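## Task

Remove both white insoles from the hanger and set them flat on the table next to each other, close but not overlapping; the remaining insole must stay clipped and the hanger must stay on its rail.

## Robot and tools

Robot: two arms, left_arm and right_arm, each ending in a two-finger gripper. Bases in the scene frame: left_arm at (+0.011, +0.314, +0.028) m, right_arm at (+0.034, -0.319, +0.035) m, both turned only slightly about z. A camera stand sits behind the arms. Something may occasionally nudge a loose object.

Frames. Scene frame: origin at table-top height, midway between the nominal bases; +x points out over the table, +z up, left_arm lies toward +y. Arm names do not match left/right in images. Reported hand positions, quaternions (wxyz) and targets are in the scene frame. Motion offsets are instead along the current Hand target's own axes. On the gripper, fingers point along its +z and open and close along its y; end_effector_position is the spot between the pads, roughly 1 cm short of the tips.

execute_actions(actions, cameras). actions is a list of actions; each action is a table of at most 15 rows, one row per 1/30 s step; a short table repeats its final row to fill 15 steps. Every row holds 14 numbers in [-1, 1]: left_arm dx, dy, dz, rx, ry, rz, opening, then the same seven for right_arm, always both arms. The six pose numbers are an offset, not a pose: measured from that arm's Hand target as it stood when the action began, in that target's axes, with every row counted from that same start. 1.0 equals 0.6 m or 180 degrees; rx, ry, rz form one rotation vector. A repeated offset moves the arm again. Opening is absolute: +1 fully open (0.094 m), -1 closed. Sending all six pose zeros re-commands the arm's present Hand target. An empty actions list returns images and scene info. cameras: list of names, ["all"], or [] for none.

move(target, speed, blend, opening_speed, grip_force, blocking, cameras). target is one 14-number row laid out as above, or a list of up to 15 such rows; every row is an offset from the Hand targets at the start of the move, not from the previous row. Paths are straight, end together, last at least 0.5 s and at most 10 s overall. speed: m/s, 0.002 to 2.9, default 0.25 (turning rate capped at twice this in rad/s); one value or one per row. blend: corner rounding radius in m per row; 0 (default) stops at each row. opening_speed: change rate of the commanded opening per second on the -1..+1 scale, at least 0.2; use it to close gently on soft items. grip_force: newtons per finger pad, 10 to 50, one value or one per arm; it persists, and lower values close slowly. blocking=false returns after about 0.5 s while the move continues. Paths ignore obstacles and the other arm. The result adds a move: line: done, off_target, moving, held or fault, plus limits such as paced (pose clipped) or held (steps withheld).

wait(seconds 0 to 10, cameras): let time pass holding commands; returns early if a running move ends. stop(cameras): brakes a running move. zoom_image(camera, region): camera is cam_high, cam_low, cam_left_wrist or cam_right_wrist; region [x0, y0, x1, y1] in pixels of its latest image (672x504, origin top-left), at most 504 wide and high. finished_scene(scene): ends the current scene, irreversible; pass its number.

Reading results. Hand target is the last commanded pose after clipping; next offsets start from it. The gripper often stops a few cm short because of friction or load; waiting will not close that gap, so resend or add the missing distance. Orientation commands are clipped to within 40 degrees of the measured one each step. grip_measured is the measured opening on the command scale (a few mm too wide when empty; narrower than a hard part when squeezing). grip_effort_nm is motor effort, negative closing, not pad force. Joint torques and velocities are listed per arm; velocities may read within noise. Tool commands show current commands; a 0 opening you send is a real command, so resend the present value to keep a gripper unchanged. Joint ranges (rad): waist -2.618 to 3.054, shoulder 0 to 3.142, elbow 0 to 3.142 (straight 2.901), wrist pitch and yaw ±1.571, wrist roll ±2.094.

Cameras: cam_high and cam_low are fixed; cam_left_wrist and cam_right_wrist ride on the hands, may lag during motion, and calibration may be off by a few mm or degrees.

Avoid: dropping an insole, releasing something still moving, anything leaving the table, fast impacts on the hanger, rail or table, and pressing into contacts (a target further past contact pushes harder). Never let the grippers touch or one close on the other's fingers; that can fail the task. Steer paths around an arm's own base. Holding loads or straining at full reach heats motors: MOTOR HOT at 75 °C, folding fault at 90 °C, collapse at 100 °C. To end a push, command the target back beyond the gripper.

Each tool is called after ">>>" in YAML: its name, and indented under it one key for each argument.

## Session

>>> execute_actions:
  actions: []

>>> zoom_image:
  camera: "cam_high"
  region: [190, 120, 470, 420]

>>> zoom_image:
  camera: "cam_low"
  region: [230, 80, 520, 310]

Scene clock: 0.00 s.
left_arm: end_effector_position=(+0.4187, +0.3094, +0.1377) grip_measured=+1.000 grip_effort_nm=n/a end_effector_quat_wxyz=(+0.601, -0.014, +0.799, +0.002) | right_arm: end_effector_position=(+0.4416, -0.2885, +0.1421) grip_measured=+1.000 grip_effort_nm=n/a end_effector_quat_wxyz=(+0.602, -0.002, +0.797, -0.041)
Joint positions: left_arm=[-0.057 1.558 0.385 0.891 -0.056 -0.031 0.094] | right_arm=[0.142 1.595 0.394 0.918 0.228 -0.006 0.094]
Joint velocities: within noise
Joint torques (N m): no reading
Heat: left arm: 28 °C; right arm: 30 °C.
Hand target: left_arm +0.4205, +0.3093, +0.1427; +0.606, -0.015, +0.795, +0.002 | right_arm +0.4416, -0.2887, +0.1416; +0.600, -0.002, +0.799, -0.042
Tool commands: left_gripper/opening=+1.0 right_gripper/opening=+1.0
camera_calibration:
cam_left_wrist: T_world_to_cam=[[0.0168219, -0.999857, 0.0016879, 0.304126], [-0.655254, -0.0122993, -0.755309, 0.418405], [0.755221, 0.0115998, -0.655367, -0.141462], [0, 0, 0, 1]] pos_world=[0.375881, 0.31087, 0.222802]
cam_right_wrist: T_world_to_cam=[[-0.0587141, -0.996158, 0.0649706, -0.271061], [-0.662796, -0.00976781, -0.748736, 0.436129], [0.746494, -0.0870236, -0.659677, -0.173259], [0, 0, 0, 1]] pos_world=[0.402486, -0.280838, 0.229861]

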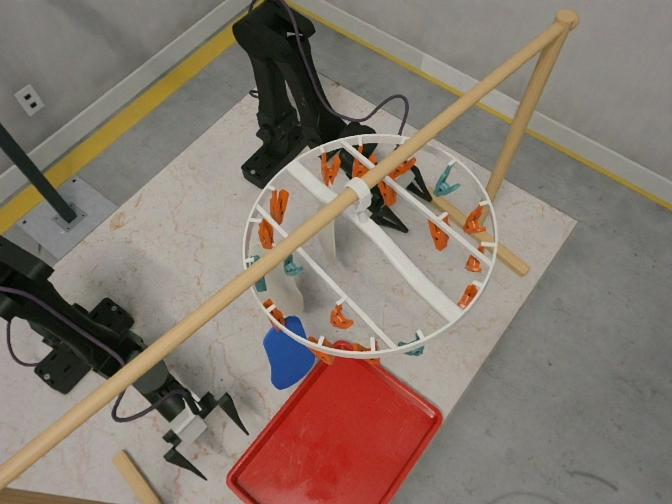

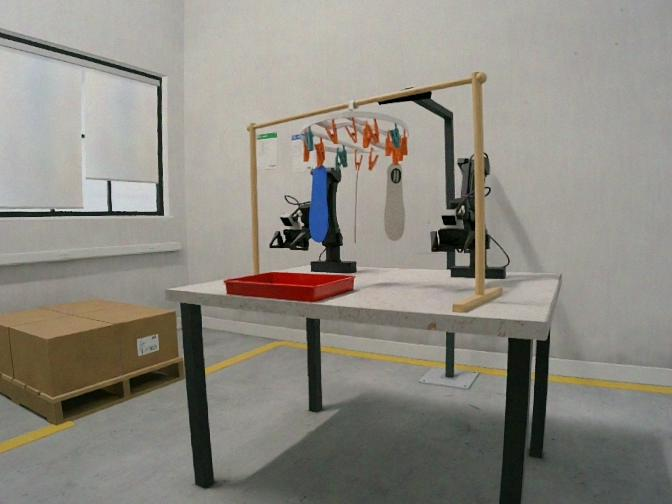

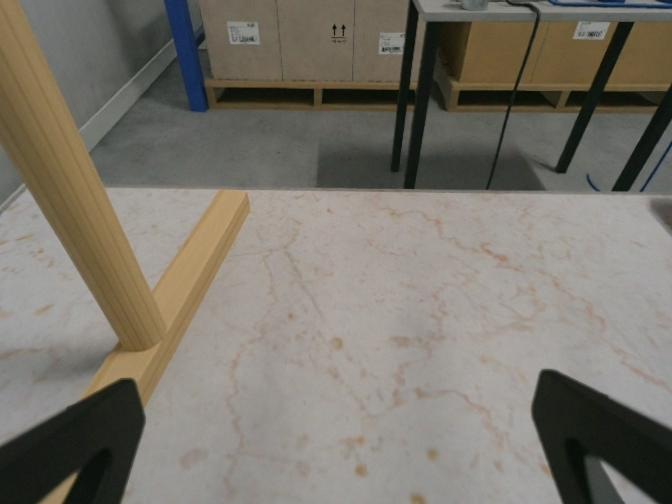

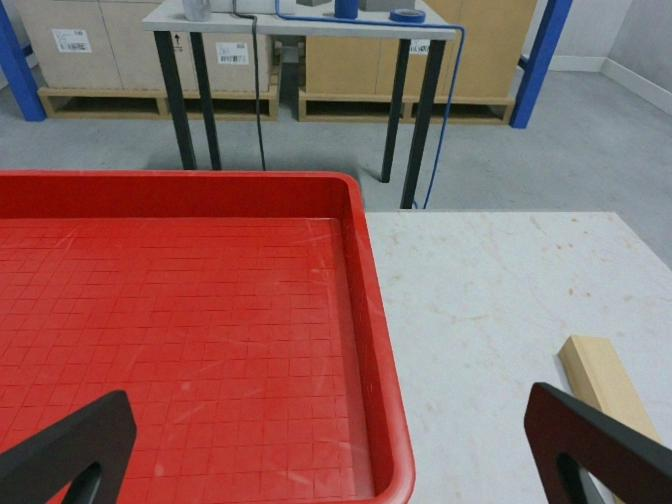

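Scaled by 1.680 from the camera's 672x504 image, which has a finer 960x720 frame.

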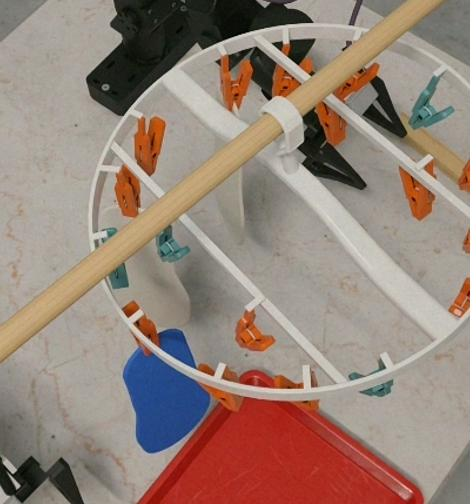

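Scaled by 1.738 from the camera's 672x504 image, which has a finer 960x720 frame.

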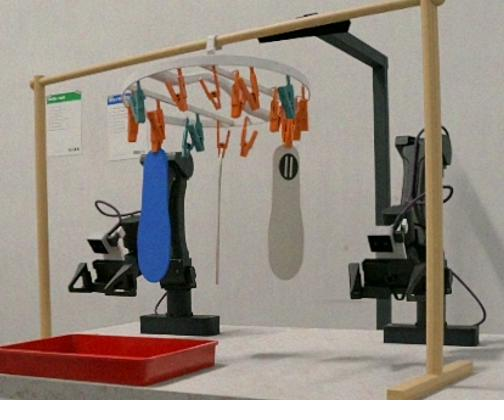

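>>> move:
  target:
    - [-0.001,-0.13,-0.154,0.086,-0.041,0.014,1,0.013,0.068,-0.243,-0.06,-0.03,0,1]
    - [-0.002,-0.263,-0.308,0.173,-0.082,0.028,1,-0.011,0.322,-0.3645,-0.173,-0.093,-0.0025,1]
  speed: 0.35
  blend: 0.04
  cameras: ["all"]

Scene clock: 24.53 s.
left_arm: end_effector_position=(+0.2514, +0.1451, +0.2049) grip_measured=+1.000 grip_effort_nm=-0.01 end_effector_quat_wxyz=(+0.677, +0.182, +0.689, -0.184) | right_arm: end_effector_position=(+0.2421, -0.0843, +0.1932) grip_measured=+1.000 grip_effort_nm=0.00 end_effector_quat_wxyz=(+0.684, -0.172, +0.687, +0.175)
Joint positions: left_arm=[-0.779 0.675 0.017 0.642 -0.237 -0.01 0.094] | right_arm=[1.212 1.323 0.059 1.26 0.746 0.008 0.094]
Joint torques (N m): left_arm=[-0.76 -0.57 5.64 1.8 -0.09 -0.02] | right_arm=[0.44 -1.73 7.46 1.44 0.08 -0.07]
Heat: left arm: 30 °C; right arm: 32 °C.
Hand target: left_arm +0.2467, +0.1479, +0.1953; +0.683, +0.183, +0.683, -0.183 | right_arm +0.2428, -0.0817, +0.1949; +0.686, -0.172, +0.686, +0.172
Off the commanded pose: left_arm 0.011 m, 1 deg | right_arm 0.003 m, 0 deg.
joint sent to its limit (left arm) — joint 3 (elbow), lower limit, where the elbow is as bent as it goes. The joint targets still meet the commanded pose.
move: off_target (left_arm)
camera_calibration:
cam_left_wrist: T_world_to_cam=[[-0.503105, -0.864192, -0.00754595, 0.255472], [-0.371266, 0.224008, -0.9011, 0.281716], [0.780414, -0.450547, -0.433545, 0.0460606], [0, 0, 0, 1]] pos_world=[0.197175, 0.178423, 0.275751]
cam_right_wrist: T_world_to_cam=[[0.465481, -0.884975, -0.0120835, -0.185335], [-0.390128, -0.192907, -0.900326, 0.291968], [0.794435, 0.423799, -0.435048, 0.0152716], [0, 0, 0, 1]] pos_world=[0.188042, -0.114166, 0.267271]

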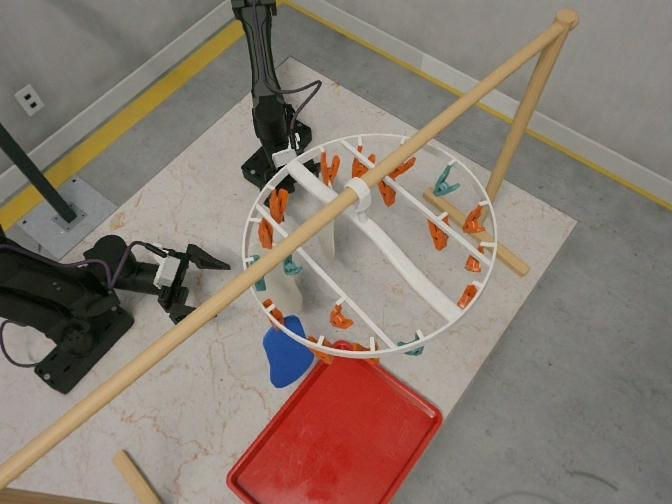

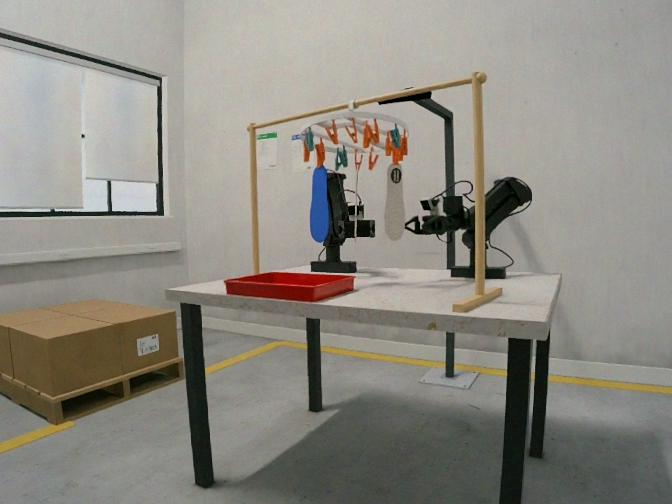

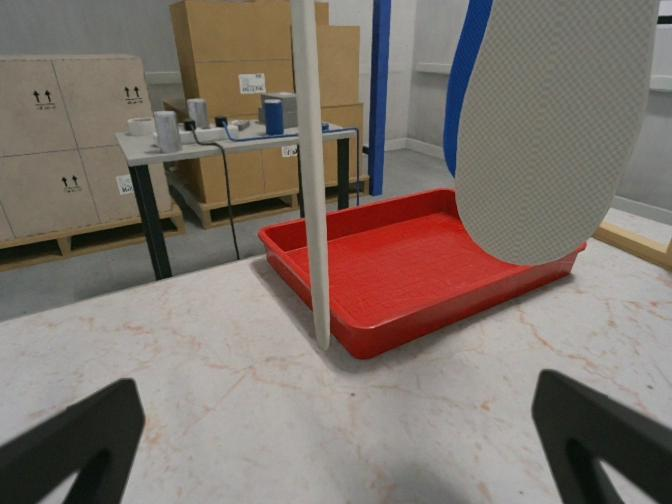

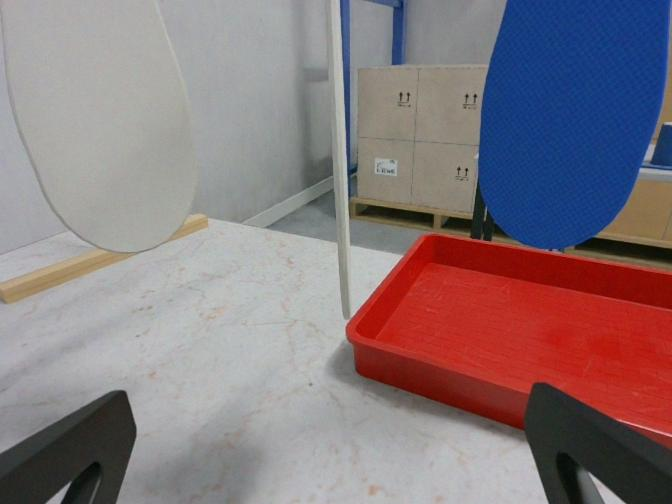

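>>> move:
  target: [0.008,0.012,0.13,0,0,0,1,0.015,-0.007,0.115,0,0,0,1]
  speed: 0.18
  cameras: ["all"]

>>> zoom_image:
  camera: "cam_low"
  region: [300, 140, 480, 280]

Scene clock: 38.40 s.
left_arm: end_effector_position=(+0.3121, +0.1177, +0.1818) grip_measured=+1.000 grip_effort_nm=-0.01 end_effector_quat_wxyz=(+0.673, +0.184, +0.693, -0.182) | right_arm: end_effector_position=(+0.3031, -0.0564, +0.1866) grip_measured=+1.000 grip_effort_nm=0.00 end_effector_quat_wxyz=(+0.686, -0.167, +0.687, +0.173)
Joint positions: left_arm=[-0.656 1.433 0.141 1.264 -0.115 -0.007 0.094] | right_arm=[0.983 1.634 0.24 1.395 0.526 0.008 0.094]
Joint torques (N m): left_arm=[0.64 -2.17 6.79 2.07 0.08 0.03] | right_arm=[-0.49 -3.71 6.91 1.51 -0.1 -0.06]
Heat: left arm: 31 °C; right arm: 32 °C.
Hand target: left_arm +0.3177, +0.1151, +0.1905; +0.683, +0.183, +0.683, -0.183 | right_arm +0.3057, -0.0529, +0.1858; +0.686, -0.172, +0.686, +0.172
Off the commanded pose: left_arm 0.011 m, 2 deg | right_arm 0.004 m, 1 deg.
move: off_target (left_arm)
camera_calibration:
cam_left_wrist: T_world_to_cam=[[-0.503212, -0.864107, -0.00988679, 0.262559], [-0.379304, 0.231139, -0.895937, 0.290338], [0.77647, -0.447096, -0.444071, -0.0208762], [0, 0, 0, 1]] pos_world=[0.258459, 0.150437, 0.25345]
cam_right_wrist: T_world_to_cam=[[0.457734, -0.888964, -0.0149409, -0.186459], [-0.389939, -0.185624, -0.901938, 0.315834], [0.799016, 0.418673, -0.431608, -0.0502579], [0, 0, 0, 1]] pos_world=[0.248662, -0.0860872, 0.260385]

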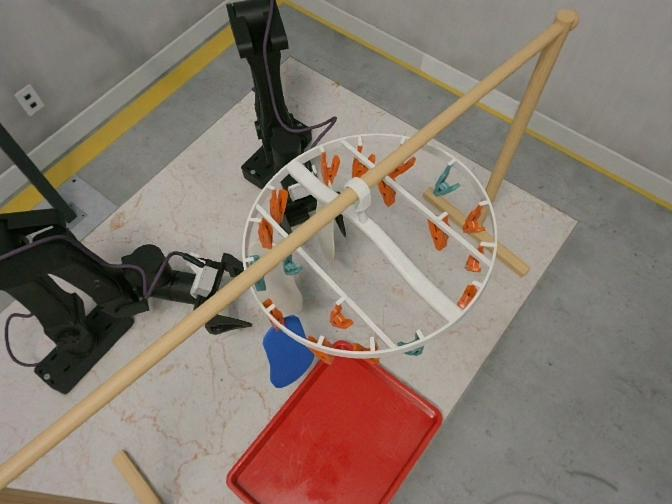

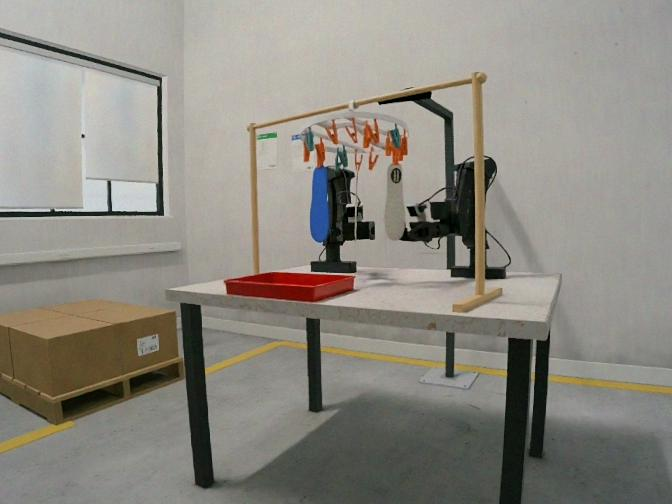

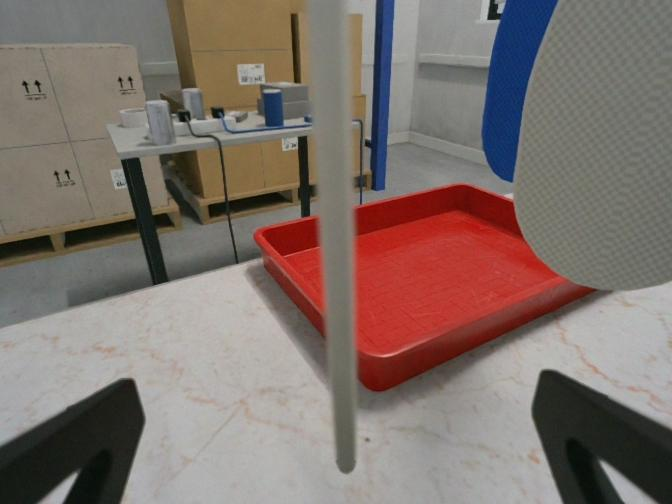

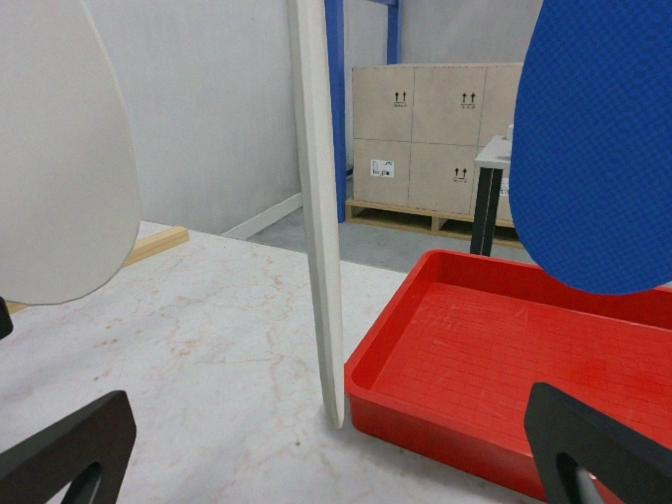

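Scaled by 2.800 from the camera's 672x504 image, which has a finer 960x720 frame.

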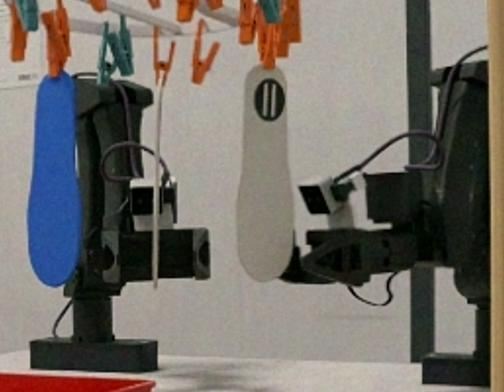

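>>> move:
  target: [0,0,0.013,0,0,0,1,0,-0.004,0.036,0,0,0,1]
  speed: 0.15
  cameras: ["cam_low","cam_right_wrist","cam_left_wrist"]

>>> zoom_image:
  camera: "cam_low"
  region: [300, 140, 480, 280]

Scene clock: 46.53 s.
left_arm: end_effector_position=(+0.3184, +0.1140, +0.1815) grip_measured=+1.000 grip_effort_nm=-0.01 end_effector_quat_wxyz=(+0.673, +0.184, +0.693, -0.181) | right_arm: end_effector_position=(+0.3228, -0.0484, +0.1902) grip_measured=+1.000 grip_effort_nm=0.00 end_effector_quat_wxyz=(+0.690, -0.164, +0.683, +0.176)
Joint positions: left_arm=[-0.652 1.469 0.167 1.273 -0.11 -0.007 0.094] | right_arm=[0.928 1.689 0.309 1.395 0.471 0.007 0.094]
Joint torques (N m): left_arm=[0.69 -2.37 6.91 2.06 0.08 0.03] | right_arm=[-0.49 -4.25 7.09 1.38 -0.1 -0.08]
Heat: left arm: 31 °C; right arm: 32 °C.
Hand target: left_arm +0.3246, +0.1113, +0.1905; +0.683, +0.183, +0.683, -0.183 | right_arm +0.3259, -0.0449, +0.1857; +0.686, -0.172, +0.686, +0.171
Off the commanded pose: left_arm 0.011 m, 2 deg | right_arm 0.006 m, 1 deg.
move: off_target (left_arm)
camera_calibration:
cam_left_wrist: T_world_to_cam=[[-0.503202, -0.864111, -0.00997097, 0.262599], [-0.380205, 0.231739, -0.8954, 0.293365], [0.776036, -0.446776, -0.445151, -0.0272898], [0, 0, 0, 1]] pos_world=[0.264857, 0.146738, 0.25315]
cam_right_wrist: T_world_to_cam=[[0.457521, -0.888941, -0.0214099, -0.186999], [-0.382052, -0.174779, -0.907463, 0.327384], [0.802939, 0.423363, -0.419586, -0.0711475], [0, 0, 0, 1]] pos_world=[0.267761, -0.0788906, 0.263232]
Images, in order (width x height): cam_low 672x504, cam_left_wrist 672x504, cam_right_wrist 672x504.

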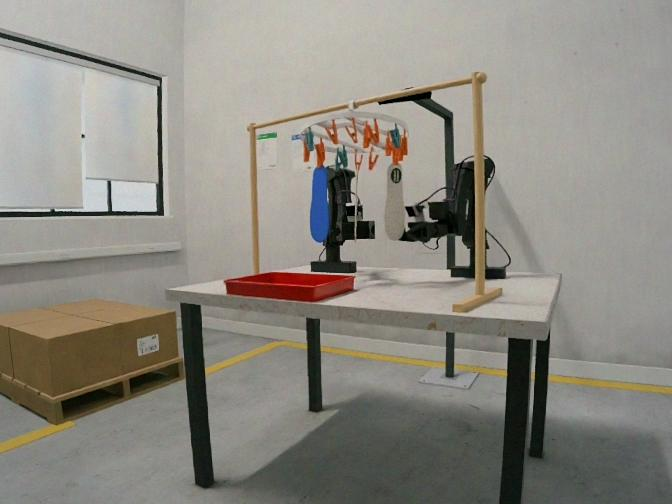

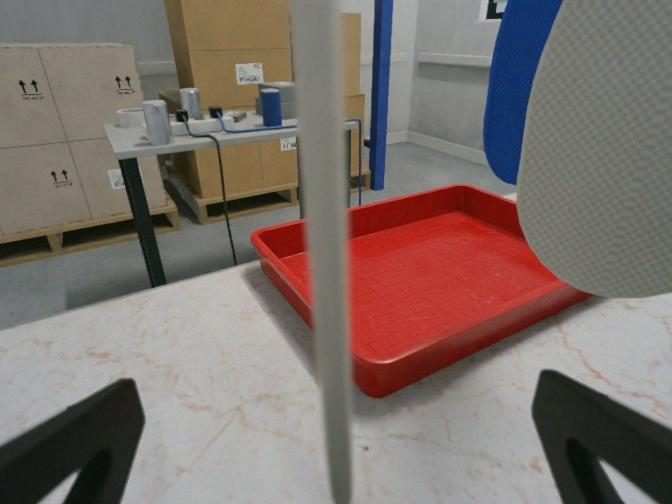

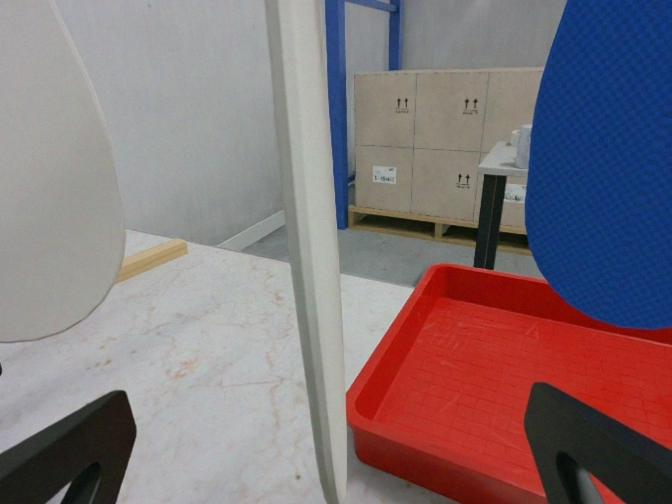

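Scaled by 2.800 from the camera's 672x504 image, which has a finer 960x720 frame.

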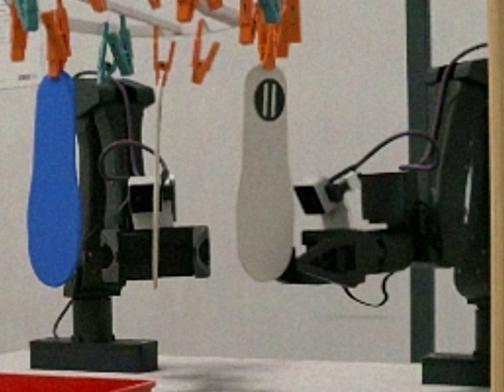

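>>> move:
  target:
    - [0,0,0.003,0,0,0,1,0,-0.003,0.008,0,0,0,1]
    - [0,0,0.003,0,0,0,-1,0,-0.003,0.008,0,0,0,-1]
  opening_speed: 1.6
  cameras: ["cam_low","cam_right_wrist"]

>>> zoom_image:
  camera: "cam_low"
  region: [300, 140, 480, 280]

Scene clock: 52.80 s.
left_arm: end_effector_position=(+0.3196, +0.1126, +0.1816) grip_measured=-0.948 grip_effort_nm=-1.04 end_effector_quat_wxyz=(+0.673, +0.185, +0.693, -0.182) | right_arm: end_effector_position=(+0.3273, -0.0473, +0.1906) grip_measured=-0.961 grip_effort_nm=-1.02 end_effector_quat_wxyz=(+0.690, -0.165, +0.682, +0.177)
Joint positions: left_arm=[-0.652 1.477 0.174 1.275 -0.108 -0.007 0.002] | right_arm=[0.913 1.698 0.322 1.394 0.454 0.006 0.002]
Joint torques (N m): left_arm=[0.76 -2.41 6.94 2.08 0.07 0.03] | right_arm=[-0.58 -4.34 7.16 1.37 -0.08 -0.08]
Heat: left arm: 32 °C; right arm: 32 °C.
Hand target: left_arm +0.3261, +0.1103, +0.1904; +0.683, +0.183, +0.683, -0.183 | right_arm +0.3309, -0.0441, +0.1857; +0.686, -0.172, +0.686, +0.172
Off the commanded pose: left_arm 0.011 m, 2 deg | right_arm 0.007 m, 1 deg.
move: off_target (left_arm); target 2's new opening was sent with left_arm's hand 0.011 m and 2 deg from that target
camera_calibration:
cam_right_wrist: T_world_to_cam=[[0.459605, -0.887882, -0.0206953, -0.188872], [-0.380184, -0.175633, -0.908082, 0.329085], [0.802635, 0.425227, -0.418281, -0.0750478], [0, 0, 0, 1]] pos_world=[0.272155, -0.0779852, 0.263536]
Images, in order (width x height): cam_low 672x504, cam_right_wrist 672x504.

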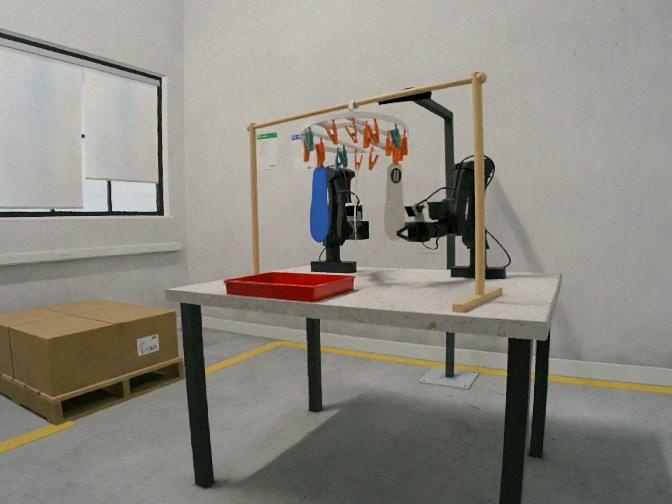

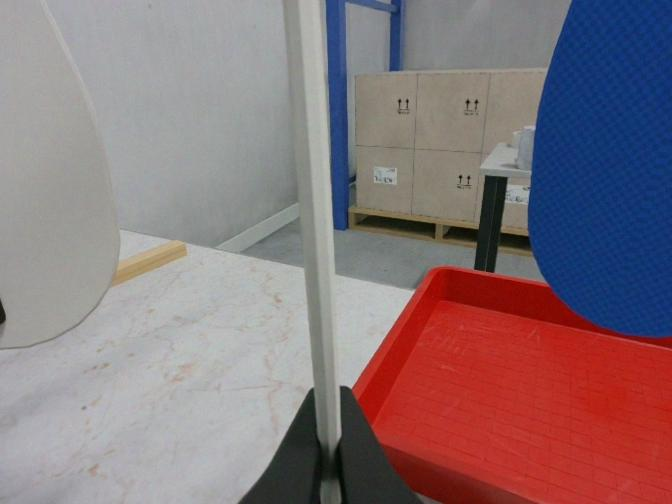

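Scaled by 2.800 from the camera's 672x504 image, which has a finer 960x720 frame.

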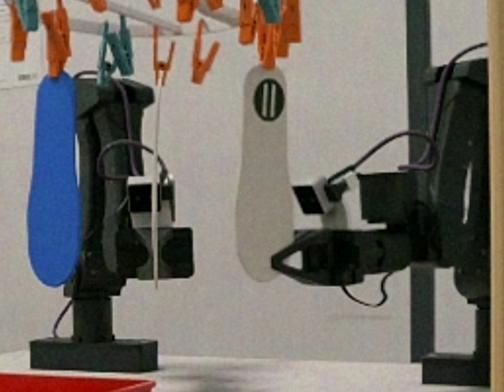

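>>> move:
  target: [0.14,0,0,0,0,0,-1,0.15,0,0,0,0,0,-1]
  speed: 0.12
  cameras: ["cam_low","cam_high","cam_right_wrist"]

>>> zoom_image:
  camera: "cam_low"
  region: [300, 140, 480, 300]

Scene clock: 58.03 s.
left_arm: end_effector_position=(+0.3301, +0.1054, +0.1280) grip_measured=-0.948 grip_effort_nm=-1.04 end_effector_quat_wxyz=(+0.654, +0.191, +0.710, -0.175) | right_arm: end_effector_position=(+0.3318, -0.0435, +0.1026) grip_measured=-0.961 grip_effort_nm=-1.03 end_effector_quat_wxyz=(+0.641, -0.177, +0.730, +0.156)
Joint positions: left_arm=[-0.651 1.868 0.193 1.592 -0.107 -0.008 0.002] | right_arm=[0.913 2.057 0.346 1.567 0.463 0.065 0.002]
Joint torques (N m): left_arm=[0.38 -1.95 1.16 1.86 0 -0.1] | right_arm=[0.49 -5.76 3.54 1.56 0.14 0.06]
Heat: left arm: 33 °C; right arm: 32 °C.
Hand target: left_arm +0.3261, +0.1104, +0.1065; +0.683, +0.183, +0.683, -0.183 | right_arm +0.3308, -0.0441, +0.0958; +0.686, -0.172, +0.686, +0.172
Off the commanded pose: left_arm 0.022 m, 5 deg | right_arm 0.007 m, 7 deg.
joint read past its limit (left arm) — joint 4 (wrist pitch), upper limit.
joint read past its limit (right arm) — joint 4 (wrist pitch), upper limit.
joint sent to its limit (left arm) — joint 4 (wrist pitch), upper limit. The joint targets are off in orientation, not in position.
joint sent to its limit (right arm) — joint 4 (wrist pitch), upper limit. The joint targets are off in orientation, not in position.
move: off_target (left_arm, right_arm)
camera_calibration:
cam_right_wrist: T_world_to_cam=[[0.447458, -0.894286, -0.00586627, -0.187084], [-0.489479, -0.239411, -0.838506, 0.277839], [0.74846, 0.378067, -0.54486, -0.0882791], [0, 0, 0, 1]] pos_world=[0.285782, -0.0674128, 0.183773]
Images, in order (width x height): cam_high 672x504, cam_low 672x504, cam_right_wrist 672x504.

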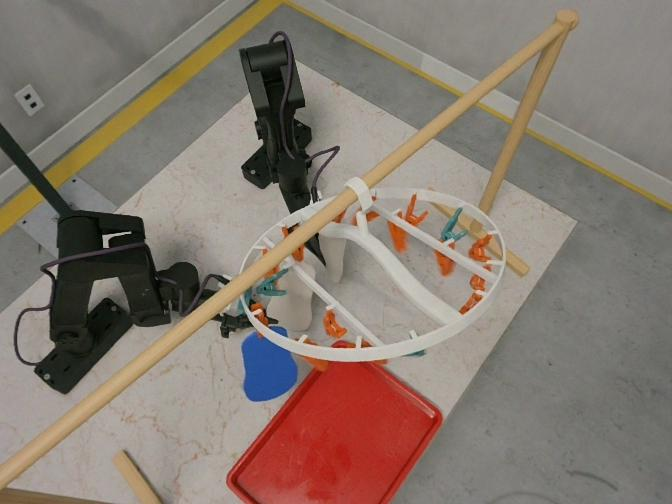

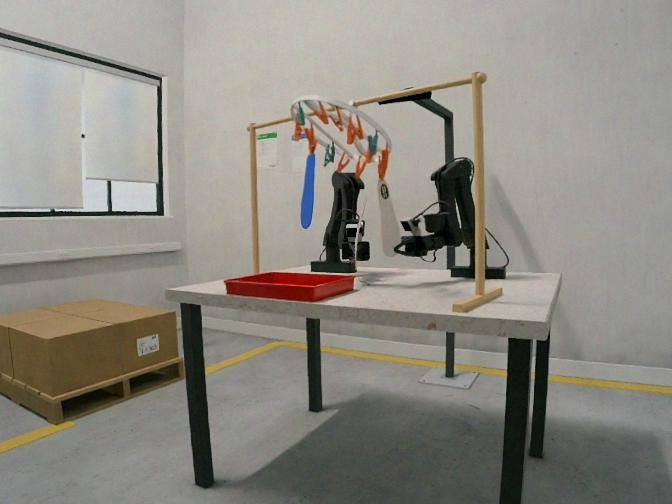

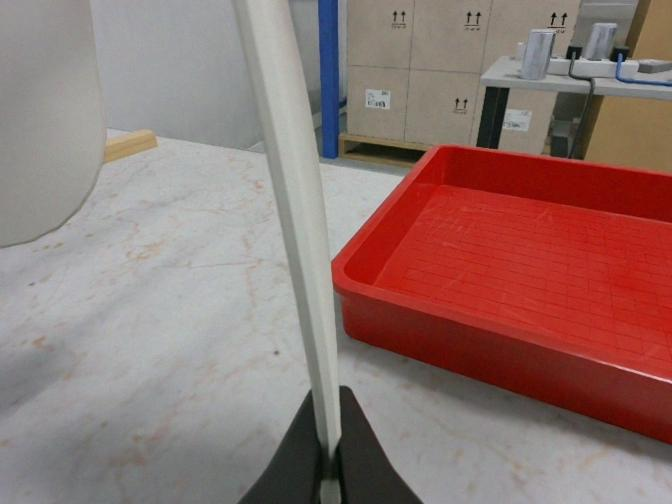

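Scaled by 2.800 from the camera's 672x504 image, which has a finer 960x720 frame.

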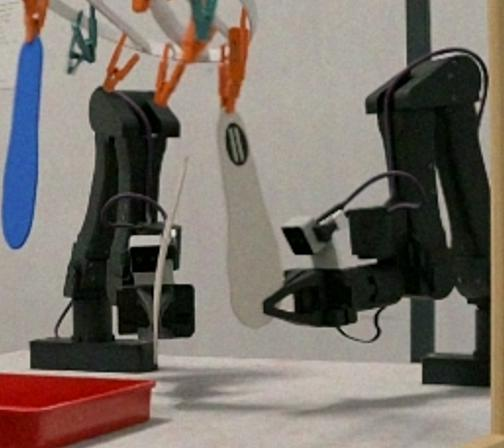

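>>> move:
  target: [0.06,0,0,0,0,0,-1,0,0,0,0,0,0,-1]
  speed: 0.12
  cameras: ["cam_low"]

>>> zoom_image:
  camera: "cam_low"
  region: [300, 140, 480, 300]

Scene clock: 62.90 s.
left_arm: end_effector_position=(+0.3239, +0.1099, +0.0750) grip_measured=-0.948 grip_effort_nm=-1.04 end_effector_quat_wxyz=(+0.600, +0.205, +0.757, -0.158) | right_arm: end_effector_position=(+0.3319, -0.0436, +0.1026) grip_measured=-0.961 grip_effort_nm=-1.03 end_effector_quat_wxyz=(+0.641, -0.176, +0.730, +0.156)
Joint positions: left_arm=[-0.651 2.009 0.189 1.586 -0.107 -0.018 0.002] | right_arm=[0.913 2.057 0.346 1.567 0.463 0.066 0.002]
Joint torques (N m): left_arm=[0.12 -3.84 2.69 1.92 -0.06 -0.09] | right_arm=[0.5 -5.7 3.58 1.57 0.13 0.05]
Heat: left arm: 33 °C; right arm: 32 °C.
Hand target: left_arm +0.3261, +0.1103, +0.0706; +0.683, +0.183, +0.683, -0.183 | right_arm +0.3308, -0.0441, +0.0958; +0.686, -0.172, +0.686, +0.172
Off the commanded pose: left_arm 0.005 m, 13 deg | right_arm 0.007 m, 7 deg.
joint read past its limit (left arm) — joint 4 (wrist pitch), upper limit.
joint read past its limit (right arm) — joint 4 (wrist pitch), upper limit.
joint sent to its limit (left arm) — joint 4 (wrist pitch), upper limit. The joint targets are off in orientation, not in position.
joint sent to its limit (right arm) — joint 4 (wrist pitch), upper limit. The joint targets are off in orientation, not in position.
move: off_target (left_arm, right_arm)
Images, in order (width x height): cam_low 672x504.

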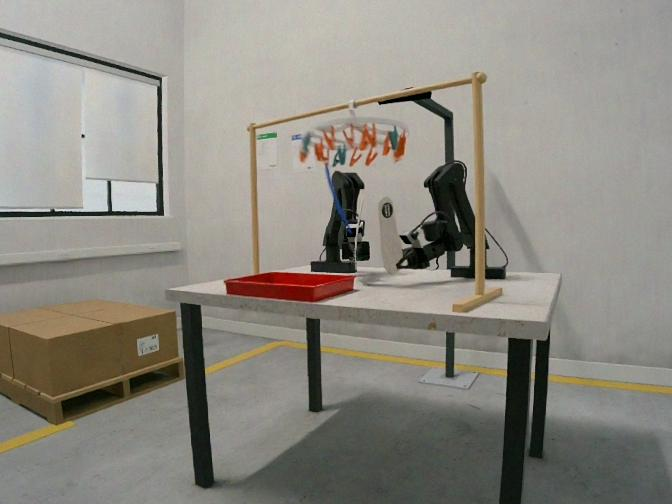

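Scaled by 2.800 from the camera's 672x504 image, which has a finer 960x720 frame.

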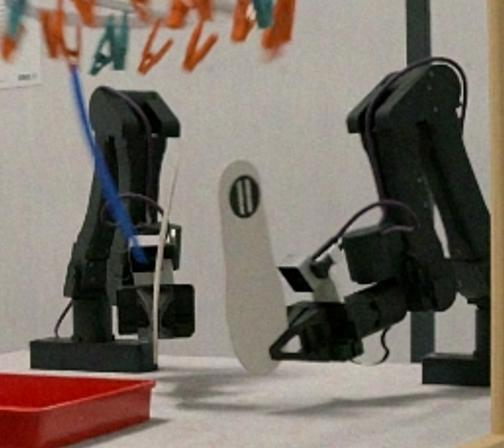

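>>> move:
  target:
    - [-0.065,0.203,-0.081,0,0,0,-1,-0.057,-0.05,-0.104,0,0,0,-1]
    - [-0.098,0.291,-0.006,-0.087,0.3225,0.3846,-1,-0.057,-0.05,-0.104,0,0,0,-1]
    - [0.05,0.291,-0.006,-0.087,0.3225,0.3846,-1,-0.057,-0.05,-0.104,0,0,0,-1]
  speed: [0.3,0.3,0.15]
  blend: [0.03,0.01,0]
  cameras: ["cam_low","cam_high","cam_left_wrist"]

>>> zoom_image:
  camera: "cam_low"
  region: [310, 180, 490, 320]

Scene clock: 90.13 s.
left_arm: end_effector_position=(+0.4144, +0.2628, +0.0471) grip_measured=-0.948 grip_effort_nm=-1.04 end_effector_quat_wxyz=(+0.294, +0.493, +0.710, +0.407) | right_arm: end_effector_position=(+0.2920, -0.0988, +0.1293) grip_measured=-0.961 grip_effort_nm=-1.03 end_effector_quat_wxyz=(+0.644, -0.174, +0.729, +0.157)
Joint positions: left_arm=[-0.405 1.862 0.563 0.648 -0.612 1.139 0.002] | right_arm=[0.913 1.779 0.071 1.571 0.465 0.066 0.002]
Joint torques (N m): left_arm=[-0.68 -4.77 3.45 1.77 -0.29 -0.01] | right_arm=[0.28 -6.11 2.66 1.52 0.04 -0.06]
Heat: left arm: 33 °C; right arm: 33 °C.
Hand target: left_arm +0.4102, +0.2634, +0.0404; +0.287, +0.497, +0.709, +0.409 | right_arm +0.2899, -0.1000, +0.1300; +0.686, -0.172, +0.686, +0.172
Off the commanded pose: left_arm 0.008 m, 1 deg | right_arm 0.002 m, 7 deg.
joint read past its limit (right arm) — joint 4 (wrist pitch), upper limit.
joint sent to its limit (right arm) — joint 4 (wrist pitch), upper limit. The joint targets are off in orientation, not in position.
move: off_target (right_arm)
camera_calibration:
cam_left_wrist: T_world_to_cam=[[-0.470036, -0.170135, -0.866095, 0.282383], [-0.645293, 0.735726, 0.20568, 0.100674], [0.602215, 0.655562, -0.455605, -0.312267], [0, 0, 0, 1]] pos_world=[0.385747, 0.178685, 0.0815937]
Images, in order (width x height): cam_high 672x504, cam_low 672x504, cam_left_wrist 672x504.

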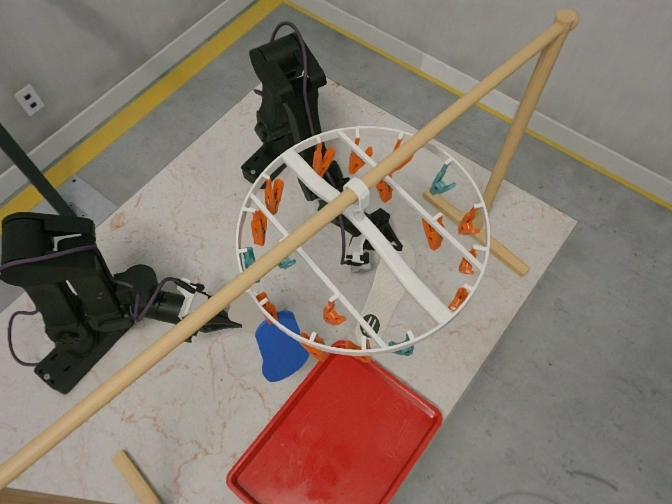

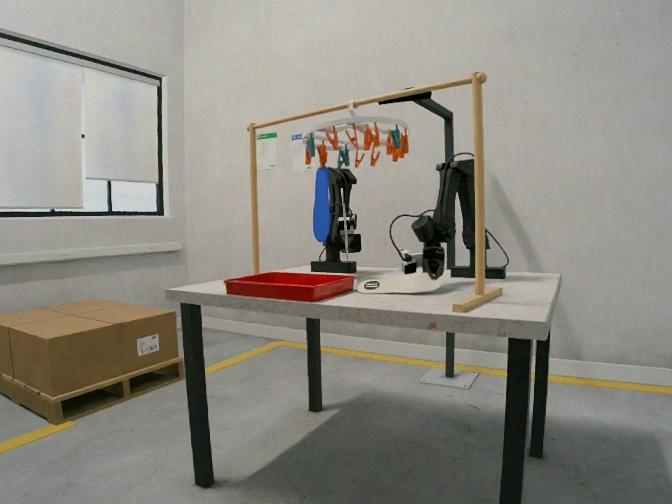

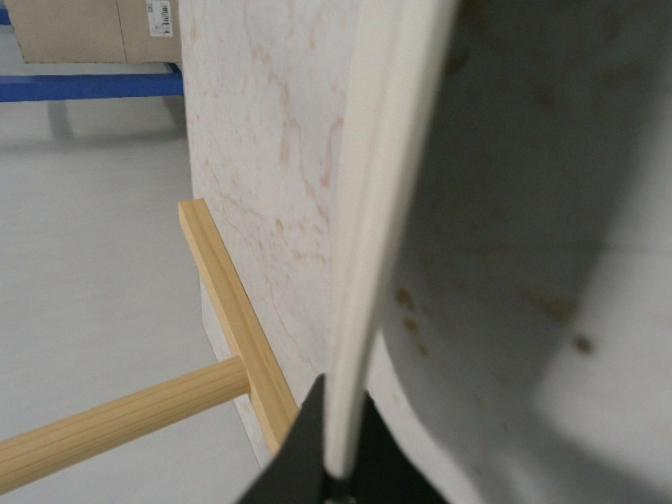

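Scaled by 2.800 from the camera's 672x504 image, which has a finer 960x720 frame.

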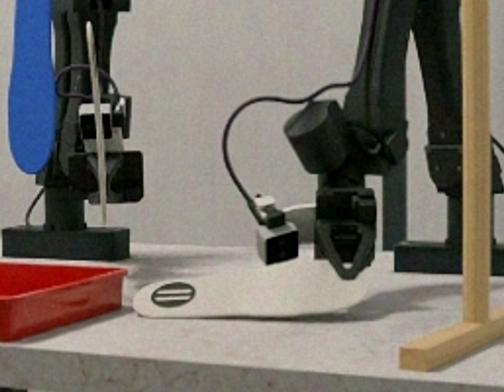

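>>> move:
  target:
    - [0,-0.02,0.012,0,0,0,-1,0,0,0,0,0,0,-1]
    - [0,-0.02,0.012,0,0,0,-0.6,0,0,0,0,0,0,-1]
    - [0,-0.02,-0.123,0,0,0,-0.6,0,0,0,0,0,0,-1]
    - [0.308,0.262,-0.247,0,0,0,-0.6,0,0,0,0,0,0,-1]
  speed: [0.12,0.12,0.12,0.3]
  blend: [0,0,0.02,0]
  opening_speed: 1.0
  cameras: ["cam_low","cam_high","cam_right_wrist"]

>>> zoom_image:
  camera: "cam_high"
  region: [210, 120, 530, 400]

Scene clock: 101.10 s.
left_arm: end_effector_position=(+0.2987, +0.4194, +0.2379) grip_measured=-0.602 grip_effort_nm=0.08 end_effector_quat_wxyz=(+0.280, +0.499, +0.713, +0.405) | right_arm: end_effector_position=(+0.2920, -0.0988, +0.1293) grip_measured=-0.961 grip_effort_nm=-1.03 end_effector_quat_wxyz=(+0.644, -0.174, +0.729, +0.157)
Joint positions: left_arm=[0.325 0.825 0.692 -0.408 -0.01 1.57 0.019] | right_arm=[0.913 1.779 0.071 1.571 0.465 0.066 0.002]
Joint torques (N m): left_arm=[0.62 -0.51 10.44 1.66 0.1 -0.01] | right_arm=[0.28 -6.13 2.67 1.51 0.02 -0.06]
Heat: left arm: 33 °C; right arm: 33 °C.
Hand target: left_arm +0.3005, +0.4202, +0.2505; +0.287, +0.497, +0.709, +0.409 | right_arm +0.2899, -0.1000, +0.1300; +0.686, -0.172, +0.686, +0.172
Off the commanded pose: left_arm 0.013 m, 1 deg | right_arm 0.003 m, 7 deg.
joint read past its limit (right arm) — joint 4 (wrist pitch), upper limit.
joint sent to its limit (right arm) — joint 4 (wrist pitch), upper limit. The joint targets are off in orientation, not in position.
move: off_target (left_arm, right_arm)
camera_calibration:
cam_right_wrist: T_world_to_cam=[[0.445338, -0.895307, -0.0100116, -0.217582], [-0.486633, -0.232642, -0.842061, 0.267844], [0.751573, 0.379873, -0.53929, -0.0244133], [0, 0, 0, 1]] pos_world=[0.245588, -0.123217, 0.210197]
Images, in order (width x height): cam_high 672x504, cam_low 672x504, cam_right_wrist 672x504.

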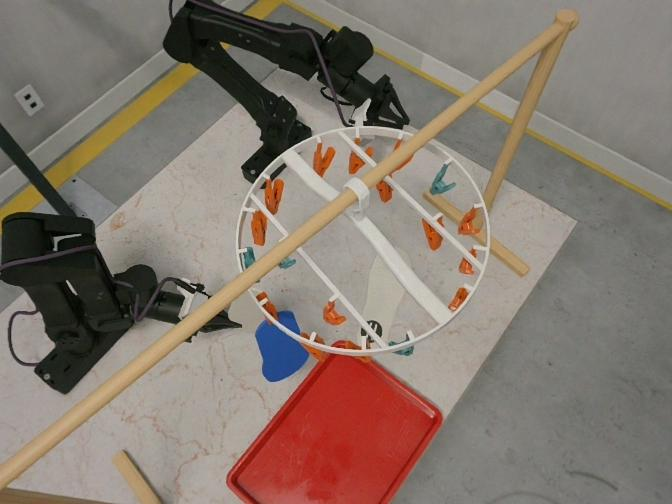

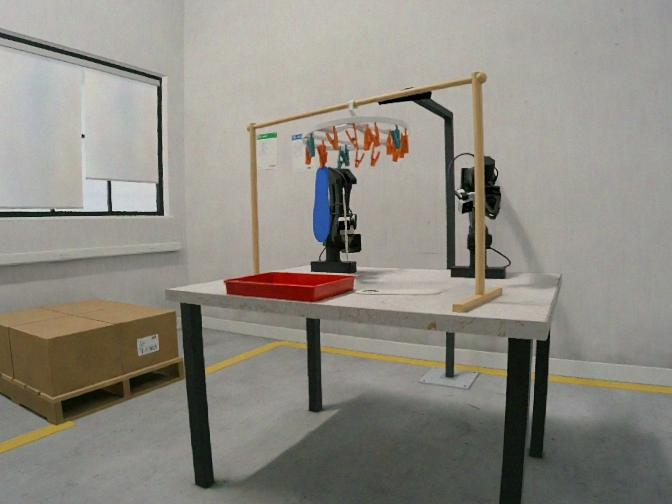

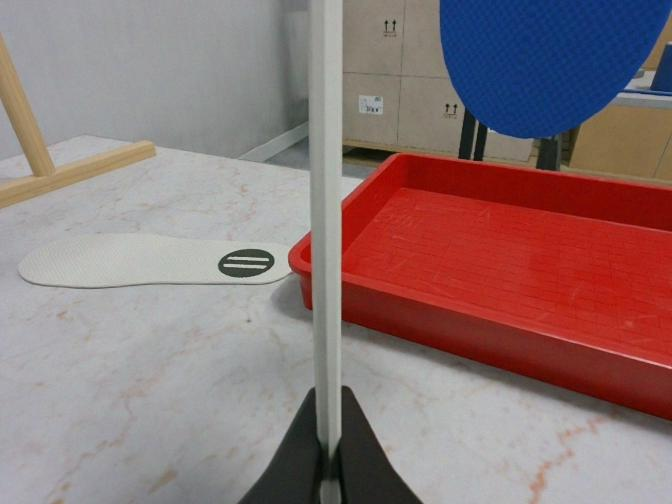

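Scaled by 1.575 from the camera's 672x504 image, which has a finer 960x720 frame.

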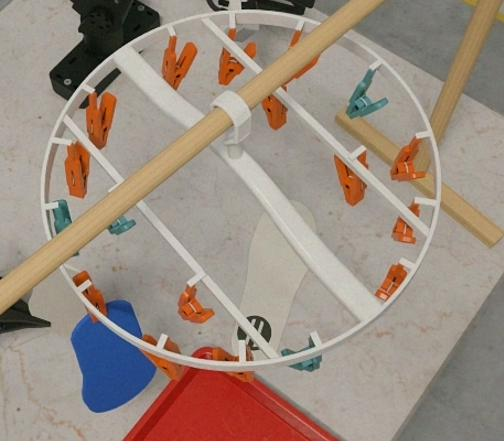

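>>> move:
  target:
    - [0,0,0,0,0,0,-0.6,0.017,0.207,0.215,-0.1087,0.1514,-0.4795,-1]
    - [0,0,0,0,0,0,-0.6,0.15,0.207,0.215,-0.1087,0.1514,-0.4795,-1]
  speed: [0.3,0.15]
  blend: [0.01,0]
  cameras: ["cam_low","cam_high","cam_right_wrist"]

>>> zoom_image:
  camera: "cam_high"
  region: [210, 120, 530, 400]

>>> zoom_image:
  camera: "cam_low"
  region: [310, 180, 490, 320]

Scene clock: 123.20 s.
left_arm: end_effector_position=(+0.2987, +0.4193, +0.2378) grip_measured=-0.602 grip_effort_nm=0.08 end_effector_quat_wxyz=(+0.280, +0.499, +0.713, +0.405) | right_arm: end_effector_position=(+0.3479, +0.0744, +0.0509) grip_measured=-0.962 grip_effort_nm=-1.03 end_effector_quat_wxyz=(-0.428, +0.717, -0.479, +0.270)
Joint positions: left_arm=[0.325 0.825 0.692 -0.409 -0.009 1.57 0.019] | right_arm=[1.061 2.122 0.973 0.531 0.574 -1.176 0.002]
Joint torques (N m): left_arm=[0.64 -0.5 10.43 1.65 0.11 -0.01] | right_arm=[0.42 -9.13 5.87 1.4 0.25 -0.04]
Heat: left arm: 33 °C; right arm: 34 °C.
Hand target: left_arm +0.3006, +0.4202, +0.2505; +0.287, +0.497, +0.709, +0.409 | right_arm +0.3451, +0.0703, +0.0399; -0.417, +0.722, -0.478, +0.275
Off the commanded pose: left_arm 0.013 m, 1 deg | right_arm 0.012 m, 2 deg.
move: off_target (left_arm, right_arm)
camera_calibration:
cam_right_wrist: T_world_to_cam=[[0.449349, 0.163951, 0.878183, -0.213586], [0.00643385, -0.983584, 0.180337, 0.101658], [0.893333, -0.0753841, -0.443028, -0.19479], [0, 0, 0, 1]] pos_world=[0.269333, 0.120322, 0.0829381]
Images, in order (width x height): cam_high 672x504, cam_low 672x504, cam_right_wrist 672x504.

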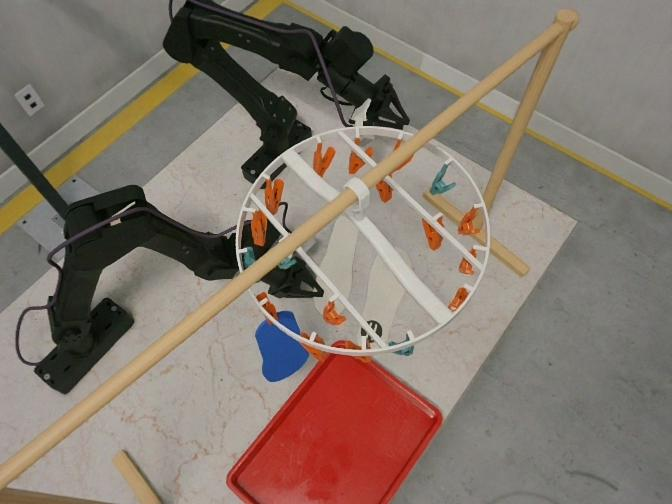

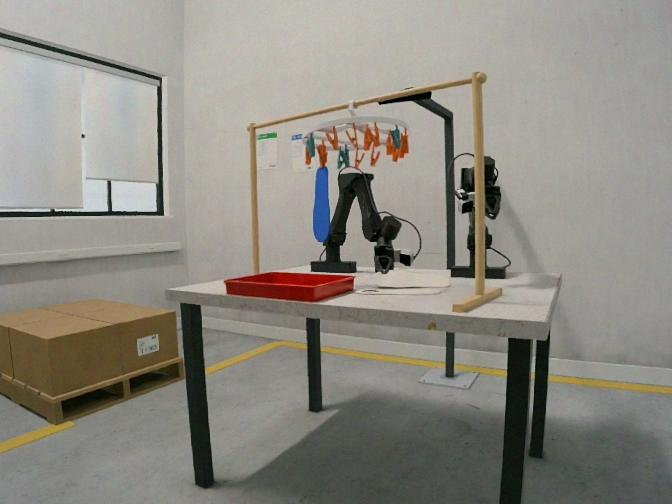

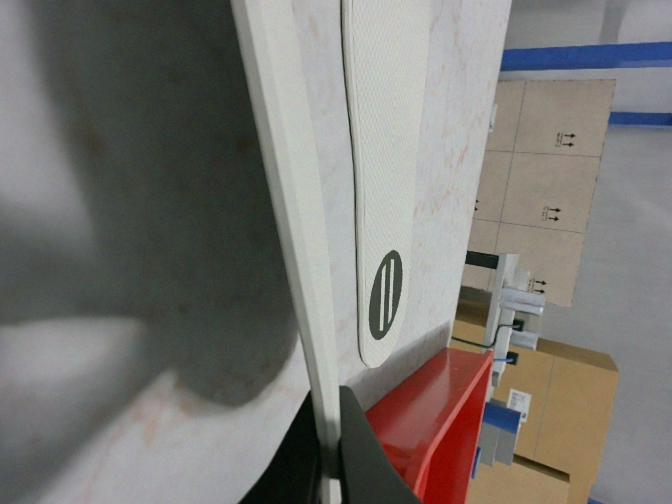

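Scaled by 1.575 from the camera's 672x504 image, which has a finer 960x720 frame.

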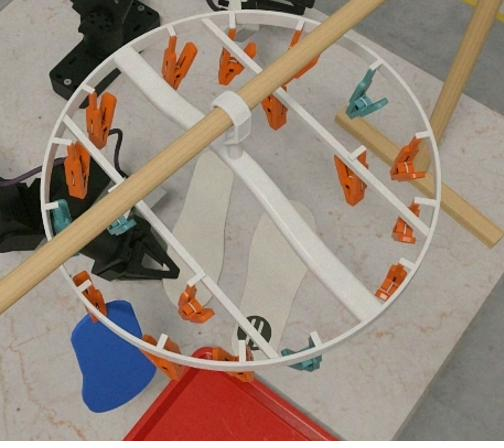

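Scaled by 2.800 from the camera's 672x504 image, which has a finer 960x720 frame.

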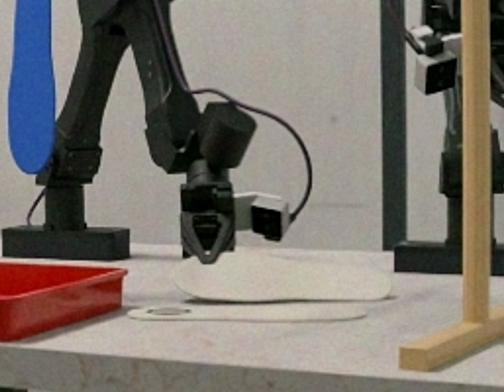

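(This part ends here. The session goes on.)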